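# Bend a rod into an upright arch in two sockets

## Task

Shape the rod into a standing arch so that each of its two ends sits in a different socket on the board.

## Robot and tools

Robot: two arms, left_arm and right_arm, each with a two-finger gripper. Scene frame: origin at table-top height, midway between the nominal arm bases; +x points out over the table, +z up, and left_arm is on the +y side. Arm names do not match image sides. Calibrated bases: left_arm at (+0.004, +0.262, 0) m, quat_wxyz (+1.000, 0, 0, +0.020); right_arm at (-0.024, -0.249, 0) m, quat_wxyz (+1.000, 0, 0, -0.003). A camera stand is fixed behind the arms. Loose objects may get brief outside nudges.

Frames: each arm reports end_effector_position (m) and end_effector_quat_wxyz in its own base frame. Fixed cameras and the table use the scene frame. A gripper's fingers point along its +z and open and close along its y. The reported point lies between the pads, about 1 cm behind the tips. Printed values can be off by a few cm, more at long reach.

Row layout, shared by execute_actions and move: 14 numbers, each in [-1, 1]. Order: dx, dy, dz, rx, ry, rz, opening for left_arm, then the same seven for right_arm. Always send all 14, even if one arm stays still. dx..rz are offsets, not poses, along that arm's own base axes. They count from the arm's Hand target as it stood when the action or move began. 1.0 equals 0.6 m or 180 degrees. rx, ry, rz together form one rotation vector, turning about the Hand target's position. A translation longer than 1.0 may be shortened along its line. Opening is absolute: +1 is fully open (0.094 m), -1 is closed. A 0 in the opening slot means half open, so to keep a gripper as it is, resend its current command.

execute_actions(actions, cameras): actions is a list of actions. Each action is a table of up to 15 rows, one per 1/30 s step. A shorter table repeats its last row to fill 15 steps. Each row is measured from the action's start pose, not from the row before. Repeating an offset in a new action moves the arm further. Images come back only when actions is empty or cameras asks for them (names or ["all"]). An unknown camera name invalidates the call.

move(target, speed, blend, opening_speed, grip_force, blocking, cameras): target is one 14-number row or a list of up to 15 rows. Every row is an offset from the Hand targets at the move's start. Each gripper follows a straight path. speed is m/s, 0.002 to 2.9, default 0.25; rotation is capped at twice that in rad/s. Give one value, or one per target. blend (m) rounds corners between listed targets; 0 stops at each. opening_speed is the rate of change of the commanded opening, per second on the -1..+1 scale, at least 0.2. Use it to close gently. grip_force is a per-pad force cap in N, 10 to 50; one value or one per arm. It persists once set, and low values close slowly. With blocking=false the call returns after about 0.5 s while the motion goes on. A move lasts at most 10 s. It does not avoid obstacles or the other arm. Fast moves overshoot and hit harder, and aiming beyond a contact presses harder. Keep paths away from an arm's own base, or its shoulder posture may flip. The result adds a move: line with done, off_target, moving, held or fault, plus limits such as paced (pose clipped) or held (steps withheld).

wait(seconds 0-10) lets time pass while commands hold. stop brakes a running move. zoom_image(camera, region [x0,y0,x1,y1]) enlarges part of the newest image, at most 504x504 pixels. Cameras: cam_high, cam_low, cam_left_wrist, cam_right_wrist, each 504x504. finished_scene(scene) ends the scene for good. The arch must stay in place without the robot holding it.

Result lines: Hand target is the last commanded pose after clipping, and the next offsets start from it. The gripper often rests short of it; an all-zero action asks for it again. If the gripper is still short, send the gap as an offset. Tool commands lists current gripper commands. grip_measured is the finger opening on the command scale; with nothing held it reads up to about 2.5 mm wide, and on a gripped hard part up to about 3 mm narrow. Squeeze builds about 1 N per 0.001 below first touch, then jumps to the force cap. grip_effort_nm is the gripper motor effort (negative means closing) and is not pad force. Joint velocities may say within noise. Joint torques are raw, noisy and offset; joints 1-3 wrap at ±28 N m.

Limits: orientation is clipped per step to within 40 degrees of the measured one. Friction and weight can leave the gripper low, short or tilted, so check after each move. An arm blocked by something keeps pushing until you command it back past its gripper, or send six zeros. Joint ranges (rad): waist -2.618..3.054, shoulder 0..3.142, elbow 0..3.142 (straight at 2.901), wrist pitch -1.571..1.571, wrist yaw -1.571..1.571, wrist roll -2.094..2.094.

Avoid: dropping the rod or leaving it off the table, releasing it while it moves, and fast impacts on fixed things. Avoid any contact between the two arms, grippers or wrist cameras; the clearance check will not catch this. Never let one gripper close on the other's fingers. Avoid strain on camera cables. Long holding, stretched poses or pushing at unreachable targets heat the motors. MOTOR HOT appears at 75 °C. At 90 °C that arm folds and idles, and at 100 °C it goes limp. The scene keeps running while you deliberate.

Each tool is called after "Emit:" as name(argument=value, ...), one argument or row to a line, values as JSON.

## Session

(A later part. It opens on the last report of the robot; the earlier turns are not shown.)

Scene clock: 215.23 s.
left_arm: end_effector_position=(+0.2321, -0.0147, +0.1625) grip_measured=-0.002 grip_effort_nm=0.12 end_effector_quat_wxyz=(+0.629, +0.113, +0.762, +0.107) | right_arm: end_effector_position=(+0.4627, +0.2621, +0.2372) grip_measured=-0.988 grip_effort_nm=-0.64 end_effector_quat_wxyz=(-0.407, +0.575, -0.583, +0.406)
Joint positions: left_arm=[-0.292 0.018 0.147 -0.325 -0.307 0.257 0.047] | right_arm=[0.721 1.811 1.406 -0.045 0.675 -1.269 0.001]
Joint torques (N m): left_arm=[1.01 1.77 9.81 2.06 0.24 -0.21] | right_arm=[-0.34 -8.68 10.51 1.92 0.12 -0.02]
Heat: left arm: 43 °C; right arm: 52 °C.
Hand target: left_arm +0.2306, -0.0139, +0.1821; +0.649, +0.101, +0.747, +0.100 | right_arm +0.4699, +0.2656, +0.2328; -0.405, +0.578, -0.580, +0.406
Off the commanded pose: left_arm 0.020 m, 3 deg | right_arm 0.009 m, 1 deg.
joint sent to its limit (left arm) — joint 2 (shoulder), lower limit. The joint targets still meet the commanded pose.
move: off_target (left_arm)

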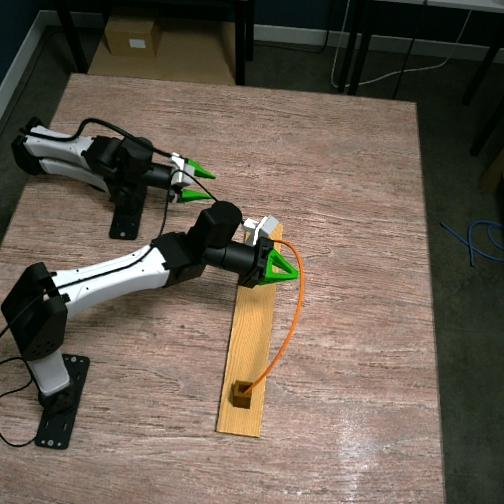

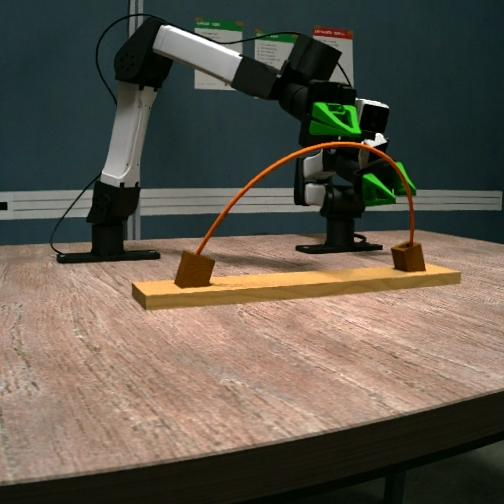

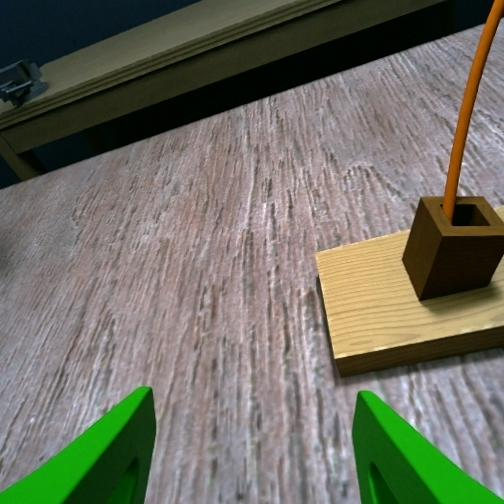

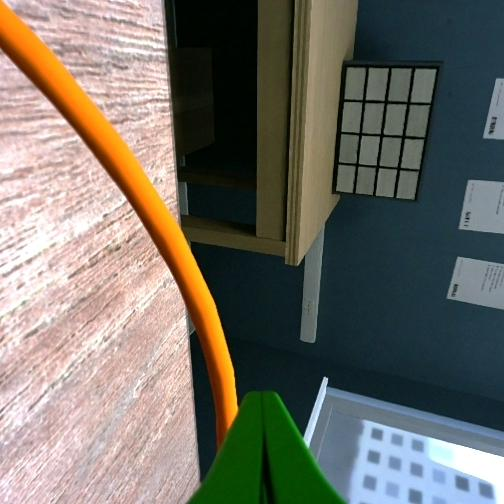

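Emit:
move(
  target=[
    [0,0,0,0,0,0,0,-0.07,0,0.01,0,0,0,-1],
    [0,0,0,0,0,0,0,-0.07,0,-0.027,0,0,0,0.3],
    [0,0,0,0,0,0,0,0.018,0,-0.032,0,0,0,0.3],
  ],
  speed=0.06,
  cameras=["cam_high","cam_right_wrist"],
)

Scene clock: 221.80 s.
left_arm: end_effector_position=(+0.2321, -0.0147, +0.1625) grip_measured=-0.002 grip_effort_nm=0.12 end_effector_quat_wxyz=(+0.629, +0.113, +0.762, +0.107) | right_arm: end_effector_position=(+0.4727, +0.2607, +0.2122) grip_measured=+0.297 grip_effort_nm=0.13 end_effector_quat_wxyz=(-0.402, +0.577, -0.584, +0.406)
Joint positions: left_arm=[-0.292 0.018 0.147 -0.325 -0.307 0.257 0.047] | right_arm=[0.703 1.858 1.372 0.029 0.661 -1.277 0.061]
Joint torques (N m): left_arm=[1.03 1.78 9.73 2.06 0.24 -0.21] | right_arm=[-0.24 -9.31 11.58 1.9 0.12 -0.04]
Heat: left arm: 43 °C; right arm: 52 °C.
Hand target: left_arm +0.2306, -0.0139, +0.1821; +0.649, +0.101, +0.747, +0.100 | right_arm +0.4807, +0.2656, +0.2135; -0.405, +0.578, -0.580, +0.406
Off the commanded pose: left_arm 0.020 m, 3 deg | right_arm 0.009 m, 1 deg.
joint sent to its limit (left arm) — joint 2 (shoulder), lower limit. The joint targets still meet the commanded pose.
move: off_target (left_arm)
Images, in order (width x height): cam_high 504x504, cam_right_wrist 504x504.

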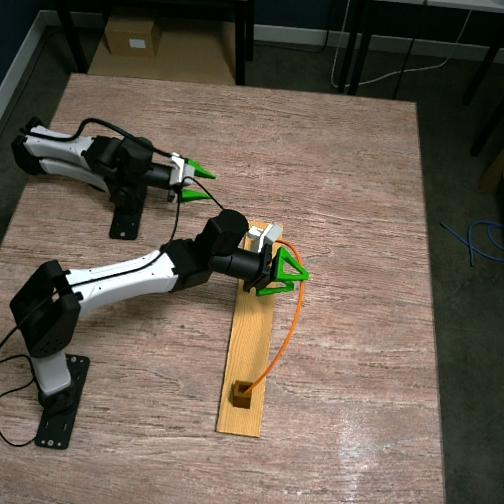

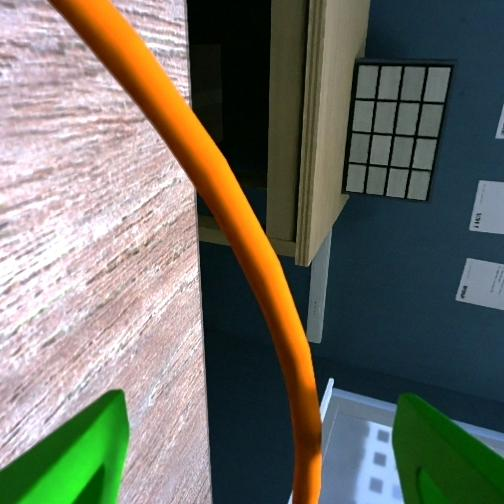

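Emit:
move(
  target=[0,0,0,0,0,0,0,0.005,0,0.014,0,0,0,0.3],
  speed=0.05,
)

Emit:
move(
  target=[0,0,0,0,0,0,0,0,0,0,0,0,0,-1],
  opening_speed=0.3,
  cameras=["all"],
)

Scene clock: 223.93 s.
left_arm: end_effector_position=(+0.2321, -0.0147, +0.1625) grip_measured=-0.002 grip_effort_nm=0.12 end_effector_quat_wxyz=(+0.629, +0.113, +0.762, +0.107) | right_arm: end_effector_position=(+0.4770, +0.2631, +0.2264) grip_measured=+0.297 grip_effort_nm=0.13 end_effector_quat_wxyz=(-0.413, +0.570, -0.582, +0.406)
Joint positions: left_arm=[-0.292 0.018 0.147 -0.325 -0.307 0.257 0.047] | right_arm=[0.7 1.858 1.409 0.021 0.656 -1.281 0.061]
Joint torques (N m): left_arm=[1.02 1.8 9.76 2.05 0.25 -0.22] | right_arm=[-0.39 -9.22 11.54 1.71 0.11 -0.02]
Heat: left arm: 43 °C; right arm: 52 °C.
Hand target: left_arm +0.2306, -0.0139, +0.1821; +0.649, +0.101, +0.747, +0.100 | right_arm +0.4838, +0.2656, +0.2219; -0.405, +0.578, -0.580, +0.406
Off the commanded pose: left_arm 0.020 m, 3 deg | right_arm 0.008 m, 1 deg.
joint sent to its limit (left arm) — joint 2 (shoulder), lower limit. The joint targets still meet the commanded pose.
move: off_target (left_arm)

Scene clock: 228.50 s.
left_arm: end_effector_position=(+0.2321, -0.0147, +0.1625) grip_measured=-0.002 grip_effort_nm=0.12 end_effector_quat_wxyz=(+0.629, +0.113, +0.762, +0.107) | right_arm: end_effector_position=(+0.4754, +0.2650, +0.2221) grip_measured=-0.888 grip_effort_nm=-1.03 end_effector_quat_wxyz=(-0.403, +0.589, -0.572, +0.405)
Joint positions: left_arm=[-0.292 0.018 0.147 -0.325 -0.307 0.257 0.047] | right_arm=[0.7 1.858 1.409 0.003 0.638 -1.31 0.005]
Joint torques (N m): left_arm=[1.03 1.8 9.77 2.05 0.25 -0.2] | right_arm=[-0.39 -9.21 11.58 1.85 0.29 0.33]
Heat: left arm: 43 °C; right arm: 52 °C.
Hand target: left_arm +0.2306, -0.0139, +0.1821; +0.649, +0.101, +0.747, +0.100 | right_arm +0.4838, +0.2656, +0.2219; -0.405, +0.578, -0.580, +0.406
Off the commanded pose: left_arm 0.020 m, 3 deg | right_arm 0.008 m, 2 deg.
joint sent to its limit (left arm) — joint 2 (shoulder), lower limit. The joint targets still meet the commanded pose.
move: off_target (left_arm)

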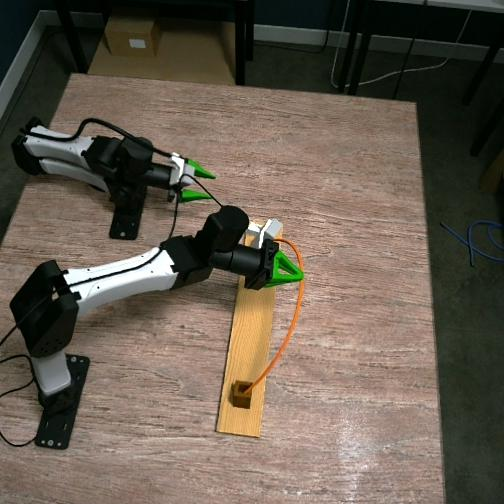

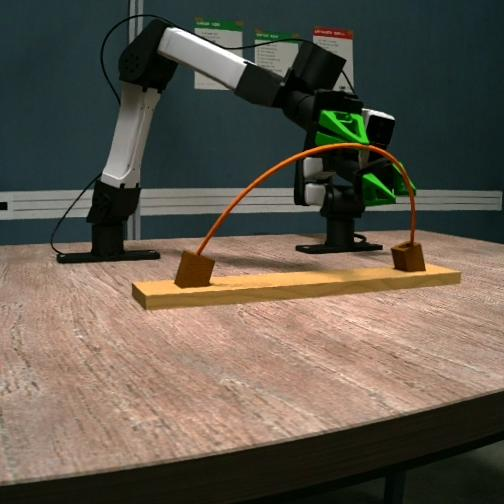

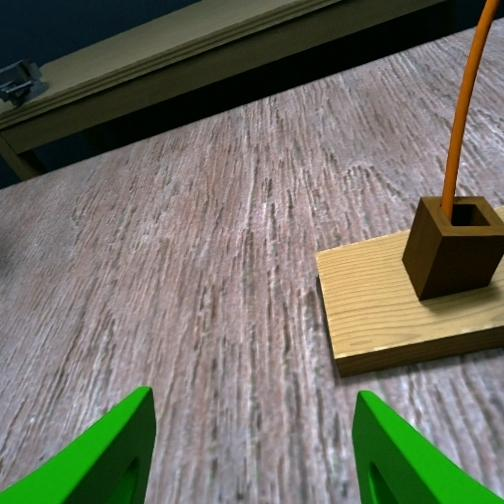

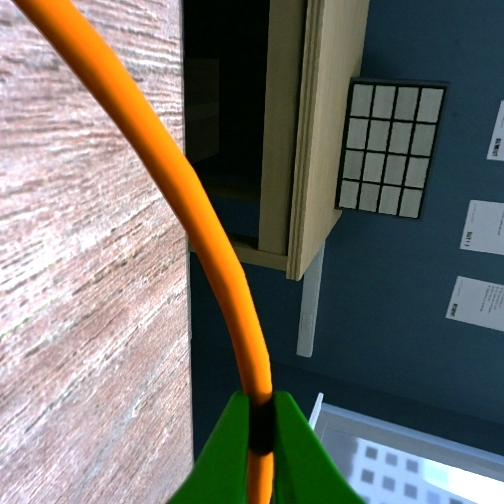

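Emit:
move(
  target=[
    [0,0,0,0,0,0,0,-0.07,0,0.026,0,-0.075,0,-1],
    [0,0,0,0,0,0,0,-0.145,0,0.033,0,-0.15,0,-1],
  ],
  speed=0.05,
  blend=[0.01,0],
  cameras=["all"],
)

Emit:
zoom_image(
  camera="cam_low",
  region=[160, 200, 260, 300],
)

Emit:
zoom_image(
  camera="cam_low",
  region=[360, 190, 460, 290],
)

Emit:
zoom_image(
  camera="cam_high",
  region=[205, 330, 285, 410],
)

Scene clock: 236.70 s.
left_arm: end_effector_position=(+0.2321, -0.0147, +0.1625) grip_measured=-0.002 grip_effort_nm=0.12 end_effector_quat_wxyz=(+0.629, +0.113, +0.762, +0.107) | right_arm: end_effector_position=(+0.4000, +0.2667, +0.2421) grip_measured=-0.891 grip_effort_nm=-1.04 end_effector_quat_wxyz=(+0.518, -0.482, +0.463, -0.533)
Joint positions: left_arm=[-0.292 0.018 0.147 -0.325 -0.307 0.257 0.047] | right_arm=[0.864 1.802 0.881 1.083 0.852 -1.728 0.005]
Joint torques (N m): left_arm=[1.05 1.77 9.77 2.05 0.25 -0.22] | right_arm=[0.77 -9.32 5.83 2.15 0.11 0.25]
Heat: left arm: 44 °C; right arm: 52 °C.
Hand target: left_arm +0.2306, -0.0139, +0.1821; +0.649, +0.101, +0.747, +0.100 | right_arm +0.3967, +0.2657, +0.2418; +0.530, -0.468, +0.470, -0.529
Off the commanded pose: left_arm 0.020 m, 3 deg | right_arm 0.003 m, 2 deg.
joint sent to its limit (left arm) — joint 2 (shoulder), lower limit. The joint targets still meet the commanded pose.
move: off_target (left_arm)

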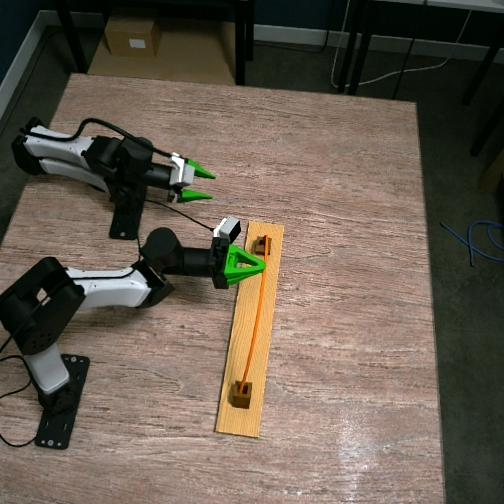

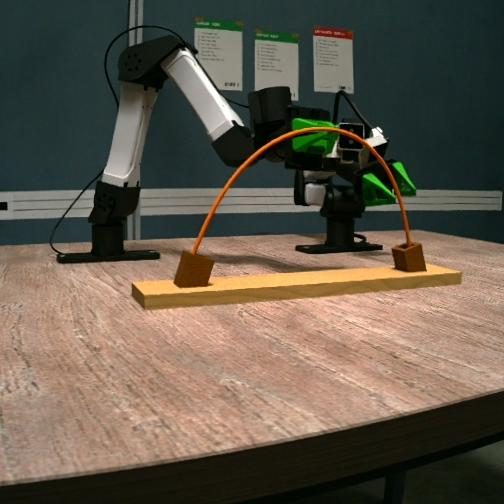

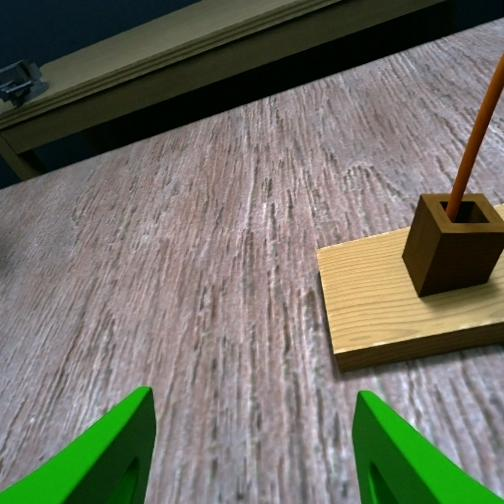

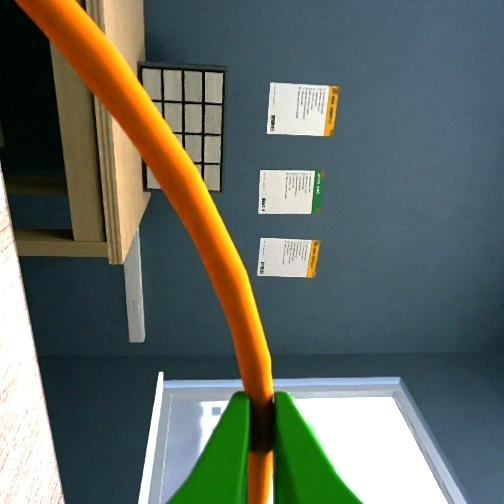

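Scaled by 5.040 from the camera's 504x504 image, which has a finer 720x720 frame.

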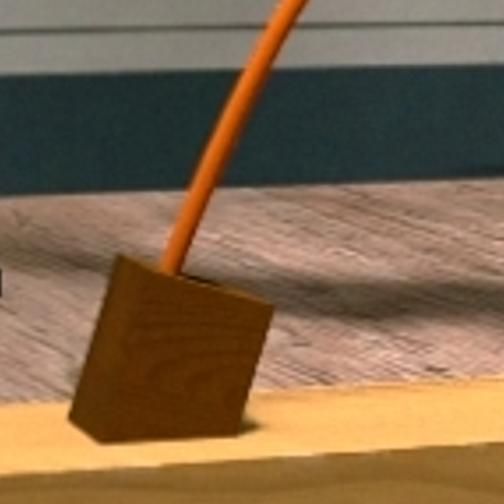

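Scaled by 5.040 from the camera's 504x504 image, which has a finer 720x720 frame.

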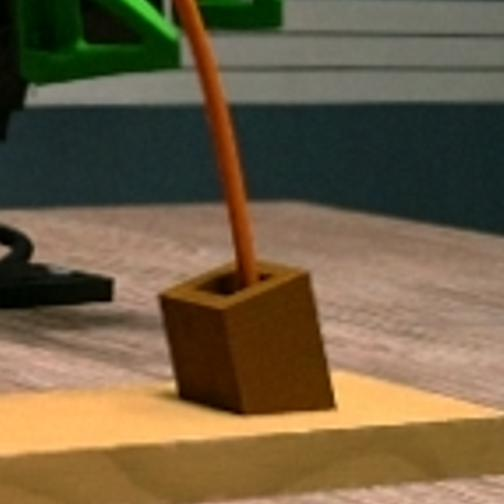

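Scaled by 6.300 from the camera's 504x504 image, which has a finer 720x720 frame.

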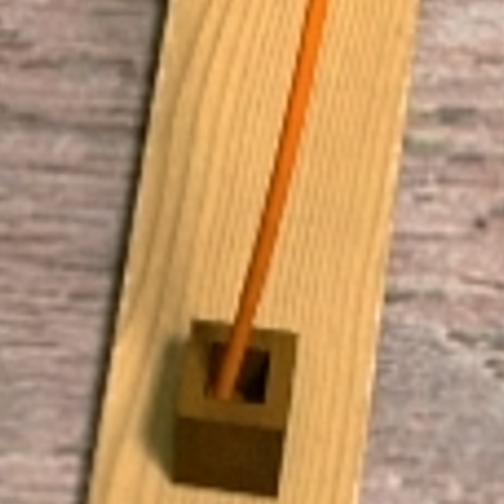

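Emit:
move(
  target=[0,0,0,0,0,0,0,-0.018,0,0.0,0,-0.01,0,-1],
  speed=0.05,
)

Emit:
move(
  target=[0,0,0,0,0,0,0,0,0,-0.03,0,0,0,-1],
  speed=0.03,
  cameras=["all"],
)

Emit:
zoom_image(
  camera="cam_low",
  region=[160, 200, 260, 300],
)

Emit:
zoom_image(
  camera="cam_low",
  region=[360, 190, 460, 290],
)

Emit:
zoom_image(
  camera="cam_high",
  region=[205, 330, 285, 410],
)

Emit:
zoom_image(
  camera="cam_high",
  region=[225, 210, 305, 290],
)

Scene clock: 240.00 s.
left_arm: end_effector_position=(+0.2321, -0.0147, +0.1625) grip_measured=-0.002 grip_effort_nm=0.12 end_effector_quat_wxyz=(+0.629, +0.113, +0.762, +0.107) | right_arm: end_effector_position=(+0.3888, +0.2666, +0.2427) grip_measured=-0.891 grip_effort_nm=-1.04 end_effector_quat_wxyz=(+0.524, -0.476, +0.454, -0.541)
Joint positions: left_arm=[-0.292 0.018 0.147 -0.325 -0.307 0.257 0.047] | right_arm=[0.887 1.802 0.841 1.171 0.868 -1.771 0.005]
Joint torques (N m): left_arm=[1.02 1.78 9.76 2.06 0.26 -0.21] | right_arm=[0.73 -8.34 5.79 2.26 0.09 0.26]
Heat: left arm: 44 °C; right arm: 53 °C.
Hand target: left_arm +0.2306, -0.0139, +0.1821; +0.649, +0.101, +0.747, +0.100 | right_arm +0.3859, +0.2656, +0.2417; +0.537, -0.459, +0.461, -0.537
Off the commanded pose: left_arm 0.020 m, 3 deg | right_arm 0.003 m, 3 deg.
joint sent to its limit (left arm) — joint 2 (shoulder), lower limit. The joint targets still meet the commanded pose.
move: off_target (left_arm, right_arm)

Scene clock: 241.13 s.
left_arm: end_effector_position=(+0.2321, -0.0147, +0.1625) grip_measured=-0.002 grip_effort_nm=0.12 end_effector_quat_wxyz=(+0.629, +0.113, +0.762, +0.107) | right_arm: end_effector_position=(+0.3879, +0.2657, +0.2395) grip_measured=-0.891 grip_effort_nm=-1.04 end_effector_quat_wxyz=(+0.540, -0.457, +0.454, -0.542)
Joint positions: left_arm=[-0.292 0.018 0.147 -0.325 -0.307 0.257 0.047] | right_arm=[0.887 1.846 0.826 1.287 0.867 -1.781 0.005]
Joint torques (N m): left_arm=[1.02 1.81 9.77 2.06 0.24 -0.22] | right_arm=[0.73 -7.2 4.71 1.82 0.09 0.38]
Heat: left arm: 44 °C; right arm: 53 °C.
Hand target: left_arm +0.2306, -0.0139, +0.1821; +0.649, +0.101, +0.747, +0.100 | right_arm +0.3859, +0.2656, +0.2237; +0.537, -0.459, +0.461, -0.537
Off the commanded pose: left_arm 0.020 m, 3 deg | right_arm 0.016 m, 1 deg.
joint sent to its limit (left arm) — joint 2 (shoulder), lower limit. The joint targets still meet the commanded pose.
move: off_target (left_arm, right_arm)

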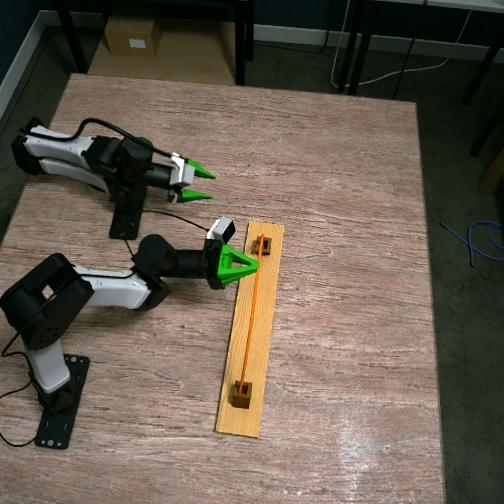

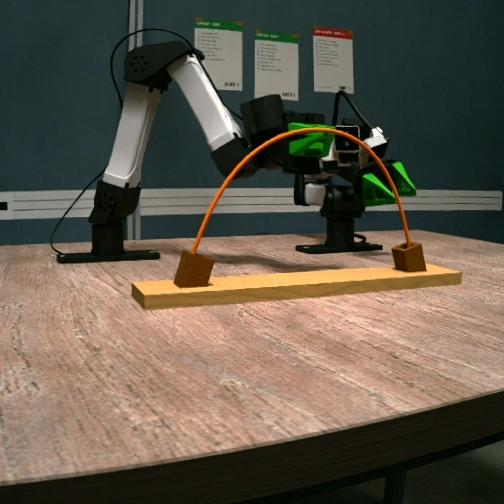

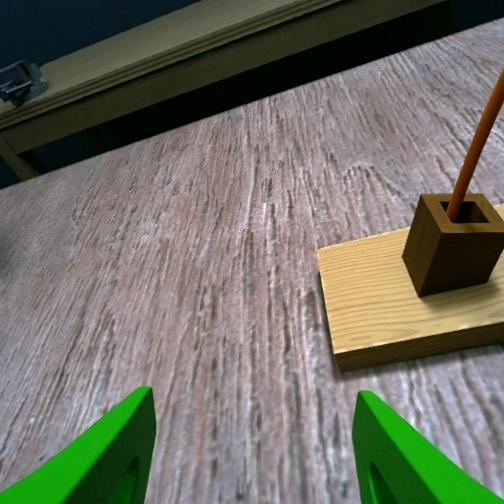

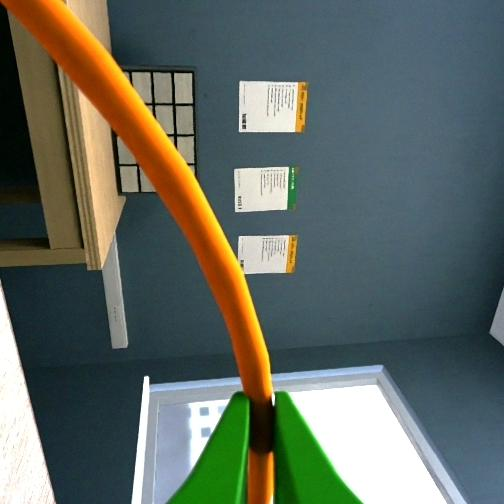

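Scaled by 5.040 from the camera's 504x504 image, which has a finer 720x720 frame.

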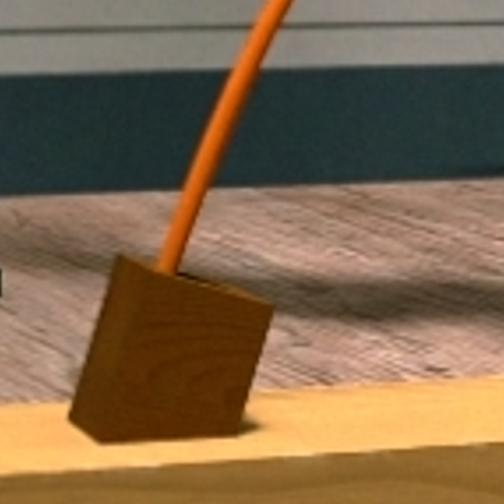

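Scaled by 5.040 from the camera's 504x504 image, which has a finer 720x720 frame.

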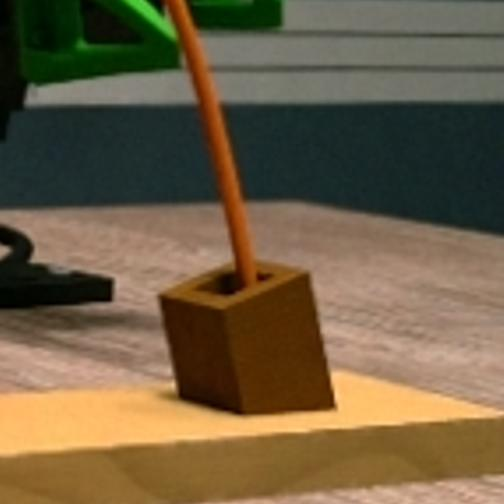

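Scaled by 6.300 from the camera's 504x504 image, which has a finer 720x720 frame.

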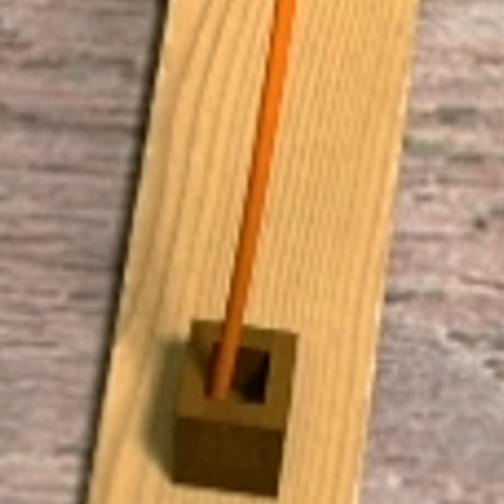

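Scaled by 6.300 from the camera's 504x504 image, which has a finer 720x720 frame.

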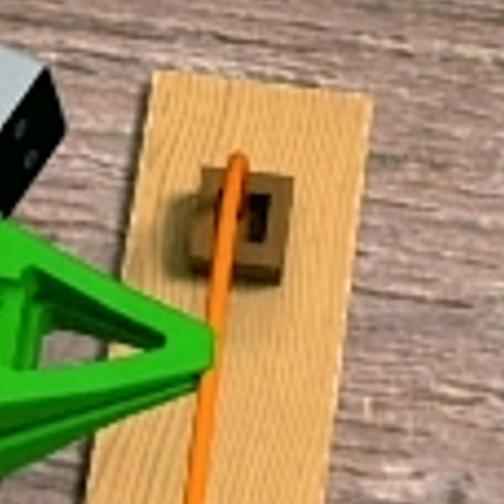

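Emit:
move(
  target=[0,0,0,0,0,0,0,0.015,0,0.015,0,0,0,-1],
  speed=0.05,
)

Emit:
move(
  target=[0,0,0,0,0,0,0,0,0,0,0,0,0,-0.6],
  opening_speed=0.2,
  cameras=["all"],
)

Emit:
zoom_image(
  camera="cam_high",
  region=[205, 330, 285, 410],
)

Emit:
zoom_image(
  camera="cam_high",
  region=[225, 210, 305, 290],
)

Scene clock: 244.23 s.
left_arm: end_effector_position=(+0.2321, -0.0147, +0.1625) grip_measured=-0.002 grip_effort_nm=0.12 end_effector_quat_wxyz=(+0.629, +0.113, +0.762, +0.107) | right_arm: end_effector_position=(+0.3894, +0.2658, +0.2389) grip_measured=-0.891 grip_effort_nm=-1.04 end_effector_quat_wxyz=(+0.540, -0.460, +0.451, -0.541)
Joint positions: left_arm=[-0.292 0.018 0.147 -0.325 -0.307 0.257 0.047] | right_arm=[0.881 1.846 0.826 1.282 0.855 -1.782 0.005]
Joint torques (N m): left_arm=[1.02 1.77 9.77 2.06 0.25 -0.23] | right_arm=[-0.46 -8.17 7.99 1.47 0.02 0.4]
Heat: left arm: 44 °C; right arm: 53 °C.
Hand target: left_arm +0.2306, -0.0139, +0.1821; +0.649, +0.101, +0.747, +0.100 | right_arm +0.3949, +0.2656, +0.2327; +0.537, -0.459, +0.461, -0.537
Off the commanded pose: left_arm 0.020 m, 3 deg | right_arm 0.008 m, 1 deg.
joint sent to its limit (left arm) — joint 2 (shoulder), lower limit. The joint targets still meet the commanded pose.
move: off_target (left_arm)

Scene clock: 246.43 s.
left_arm: end_effector_position=(+0.2321, -0.0147, +0.1625) grip_measured=-0.002 grip_effort_nm=0.12 end_effector_quat_wxyz=(+0.629, +0.113, +0.762, +0.107) | right_arm: end_effector_position=(+0.3899, +0.2657, +0.2373) grip_measured=-0.603 grip_effort_nm=0.13 end_effector_quat_wxyz=(+0.542, -0.459, +0.455, -0.537)
Joint positions: left_arm=[-0.292 0.018 0.147 -0.325 -0.307 0.257 0.047] | right_arm=[0.88 1.846 0.826 1.273 0.855 -1.762 0.019]
Joint torques (N m): left_arm=[1.03 1.78 9.74 2.05 0.24 -0.21] | right_arm=[-0.36 -8.25 8.02 1.56 0.02 0.22]
Heat: left arm: 44 °C; right arm: 53 °C.
Hand target: left_arm +0.2306, -0.0139, +0.1821; +0.649, +0.101, +0.747, +0.100 | right_arm +0.3949, +0.2657, +0.2327; +0.537, -0.459, +0.461, -0.537
Off the commanded pose: left_arm 0.020 m, 3 deg | right_arm 0.007 m, 1 deg.
joint sent to its limit (left arm) — joint 2 (shoulder), lower limit. The joint targets still meet the commanded pose.
move: off_target (left_arm)

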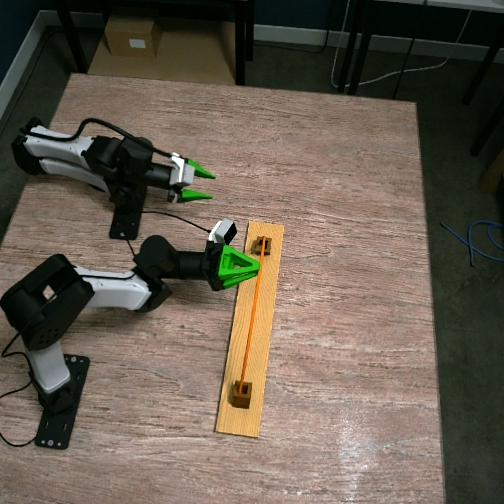

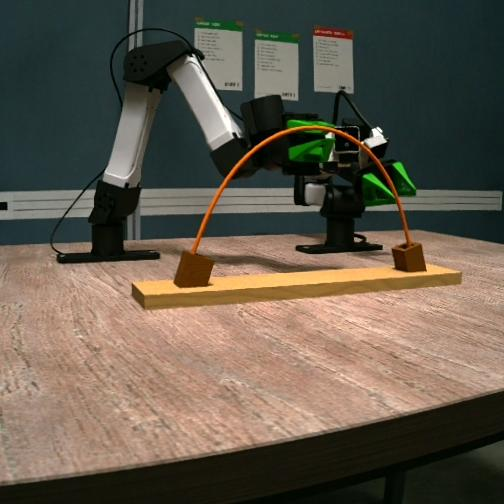

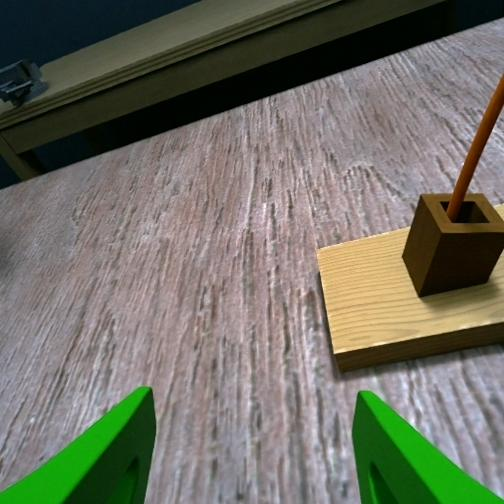

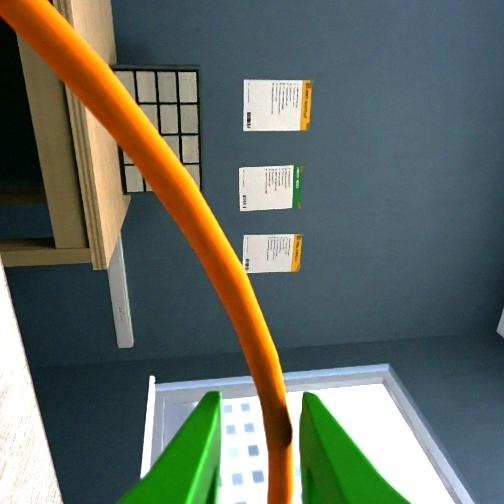

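Scaled by 6.300 from the camera's 504x504 image, which has a finer 720x720 frame.

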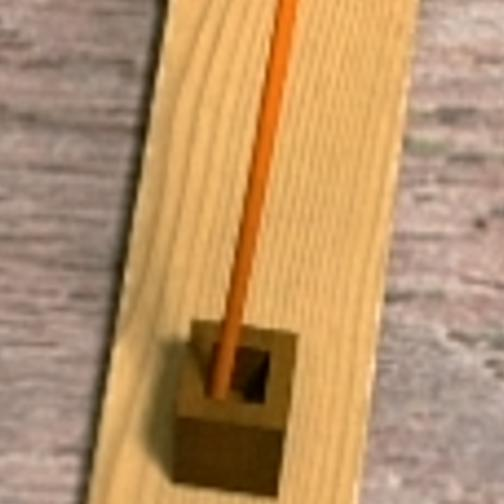

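Scaled by 6.300 from the camera's 504x504 image, which has a finer 720x720 frame.

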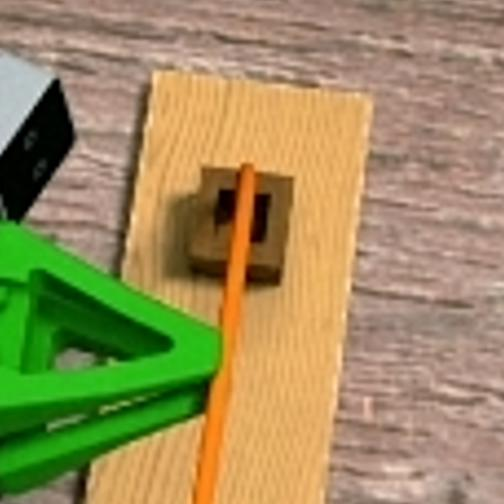

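Emit:
move(
  target=[
    [0,0,0,0,0,0,0,0,0,0,0,0,0,0.2],
    [0,0,0,0,0,0,0,-0.15,0,0,0,0,0,0.2],
  ],
  speed=0.05,
  cameras=["all"],
)

Emit:
zoom_image(
  camera="cam_high",
  region=[205, 330, 285, 410],
)

Emit:
zoom_image(
  camera="cam_high",
  region=[225, 210, 305, 290],
)

Scene clock: 251.30 s.
left_arm: end_effector_position=(+0.2321, -0.0147, +0.1625) grip_measured=-0.002 grip_effort_nm=0.12 end_effector_quat_wxyz=(+0.629, +0.113, +0.762, +0.107) | right_arm: end_effector_position=(+0.3099, +0.2714, +0.2239) grip_measured=+0.197 grip_effort_nm=0.13 end_effector_quat_wxyz=(+0.531, -0.469, +0.459, -0.537)
Joint positions: left_arm=[-0.292 0.018 0.147 -0.325 -0.307 0.257 0.047] | right_arm=[1.1 1.77 0.649 1.419 1.076 -1.852 0.056]
Joint torques (N m): left_arm=[1.02 1.83 9.78 2.06 0.24 -0.21] | right_arm=[0.68 -11.6 4.51 1.65 -0.04 -0.03]
Heat: left arm: 45 °C; right arm: 53 °C.
Hand target: left_arm +0.2306, -0.0139, +0.1821; +0.649, +0.101, +0.747, +0.100 | right_arm +0.3050, +0.2656, +0.2326; +0.537, -0.459, +0.461, -0.537
Off the commanded pose: left_arm 0.020 m, 3 deg | right_arm 0.012 m, 1 deg.
joint sent to its limit (left arm) — joint 2 (shoulder), lower limit. The joint targets still meet the commanded pose.
move: off_target (left_arm, right_arm)

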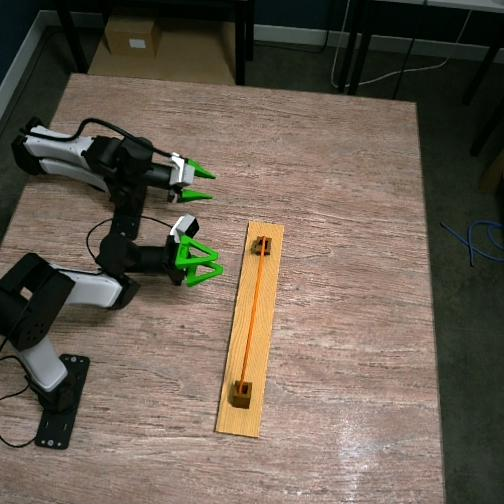

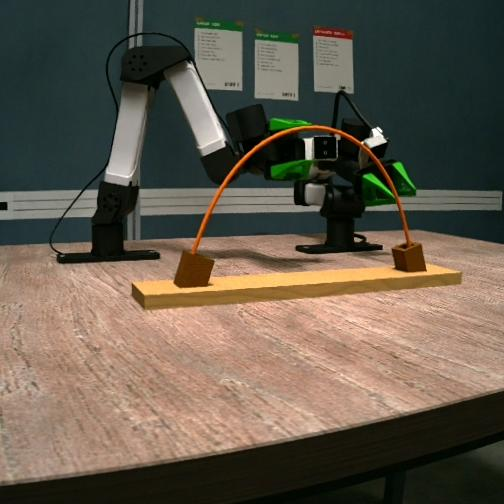

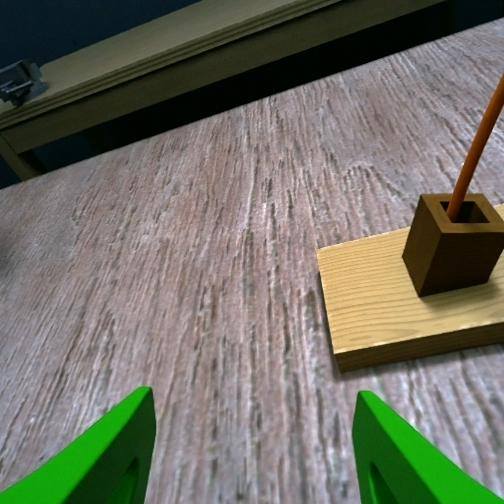

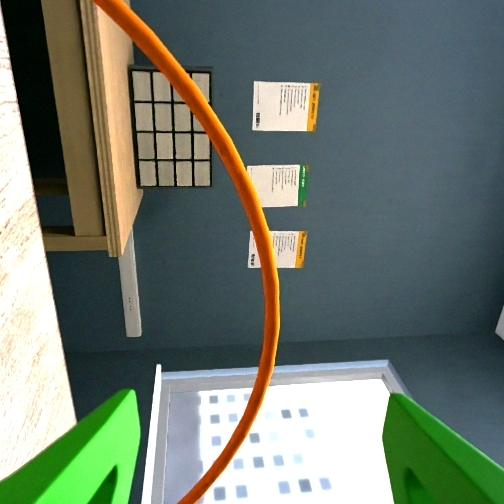

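Scaled by 6.300 from the camera's 504x504 image, which has a finer 720x720 frame.

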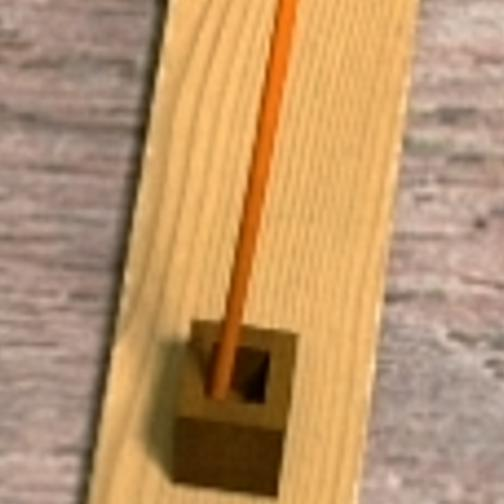

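Scaled by 6.300 from the camera's 504x504 image, which has a finer 720x720 frame.

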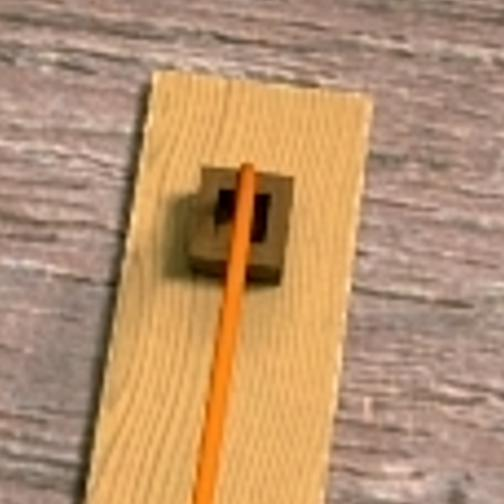

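Emit:
finished_scene(
  scene=1,
)

The scene is finished: the task was done.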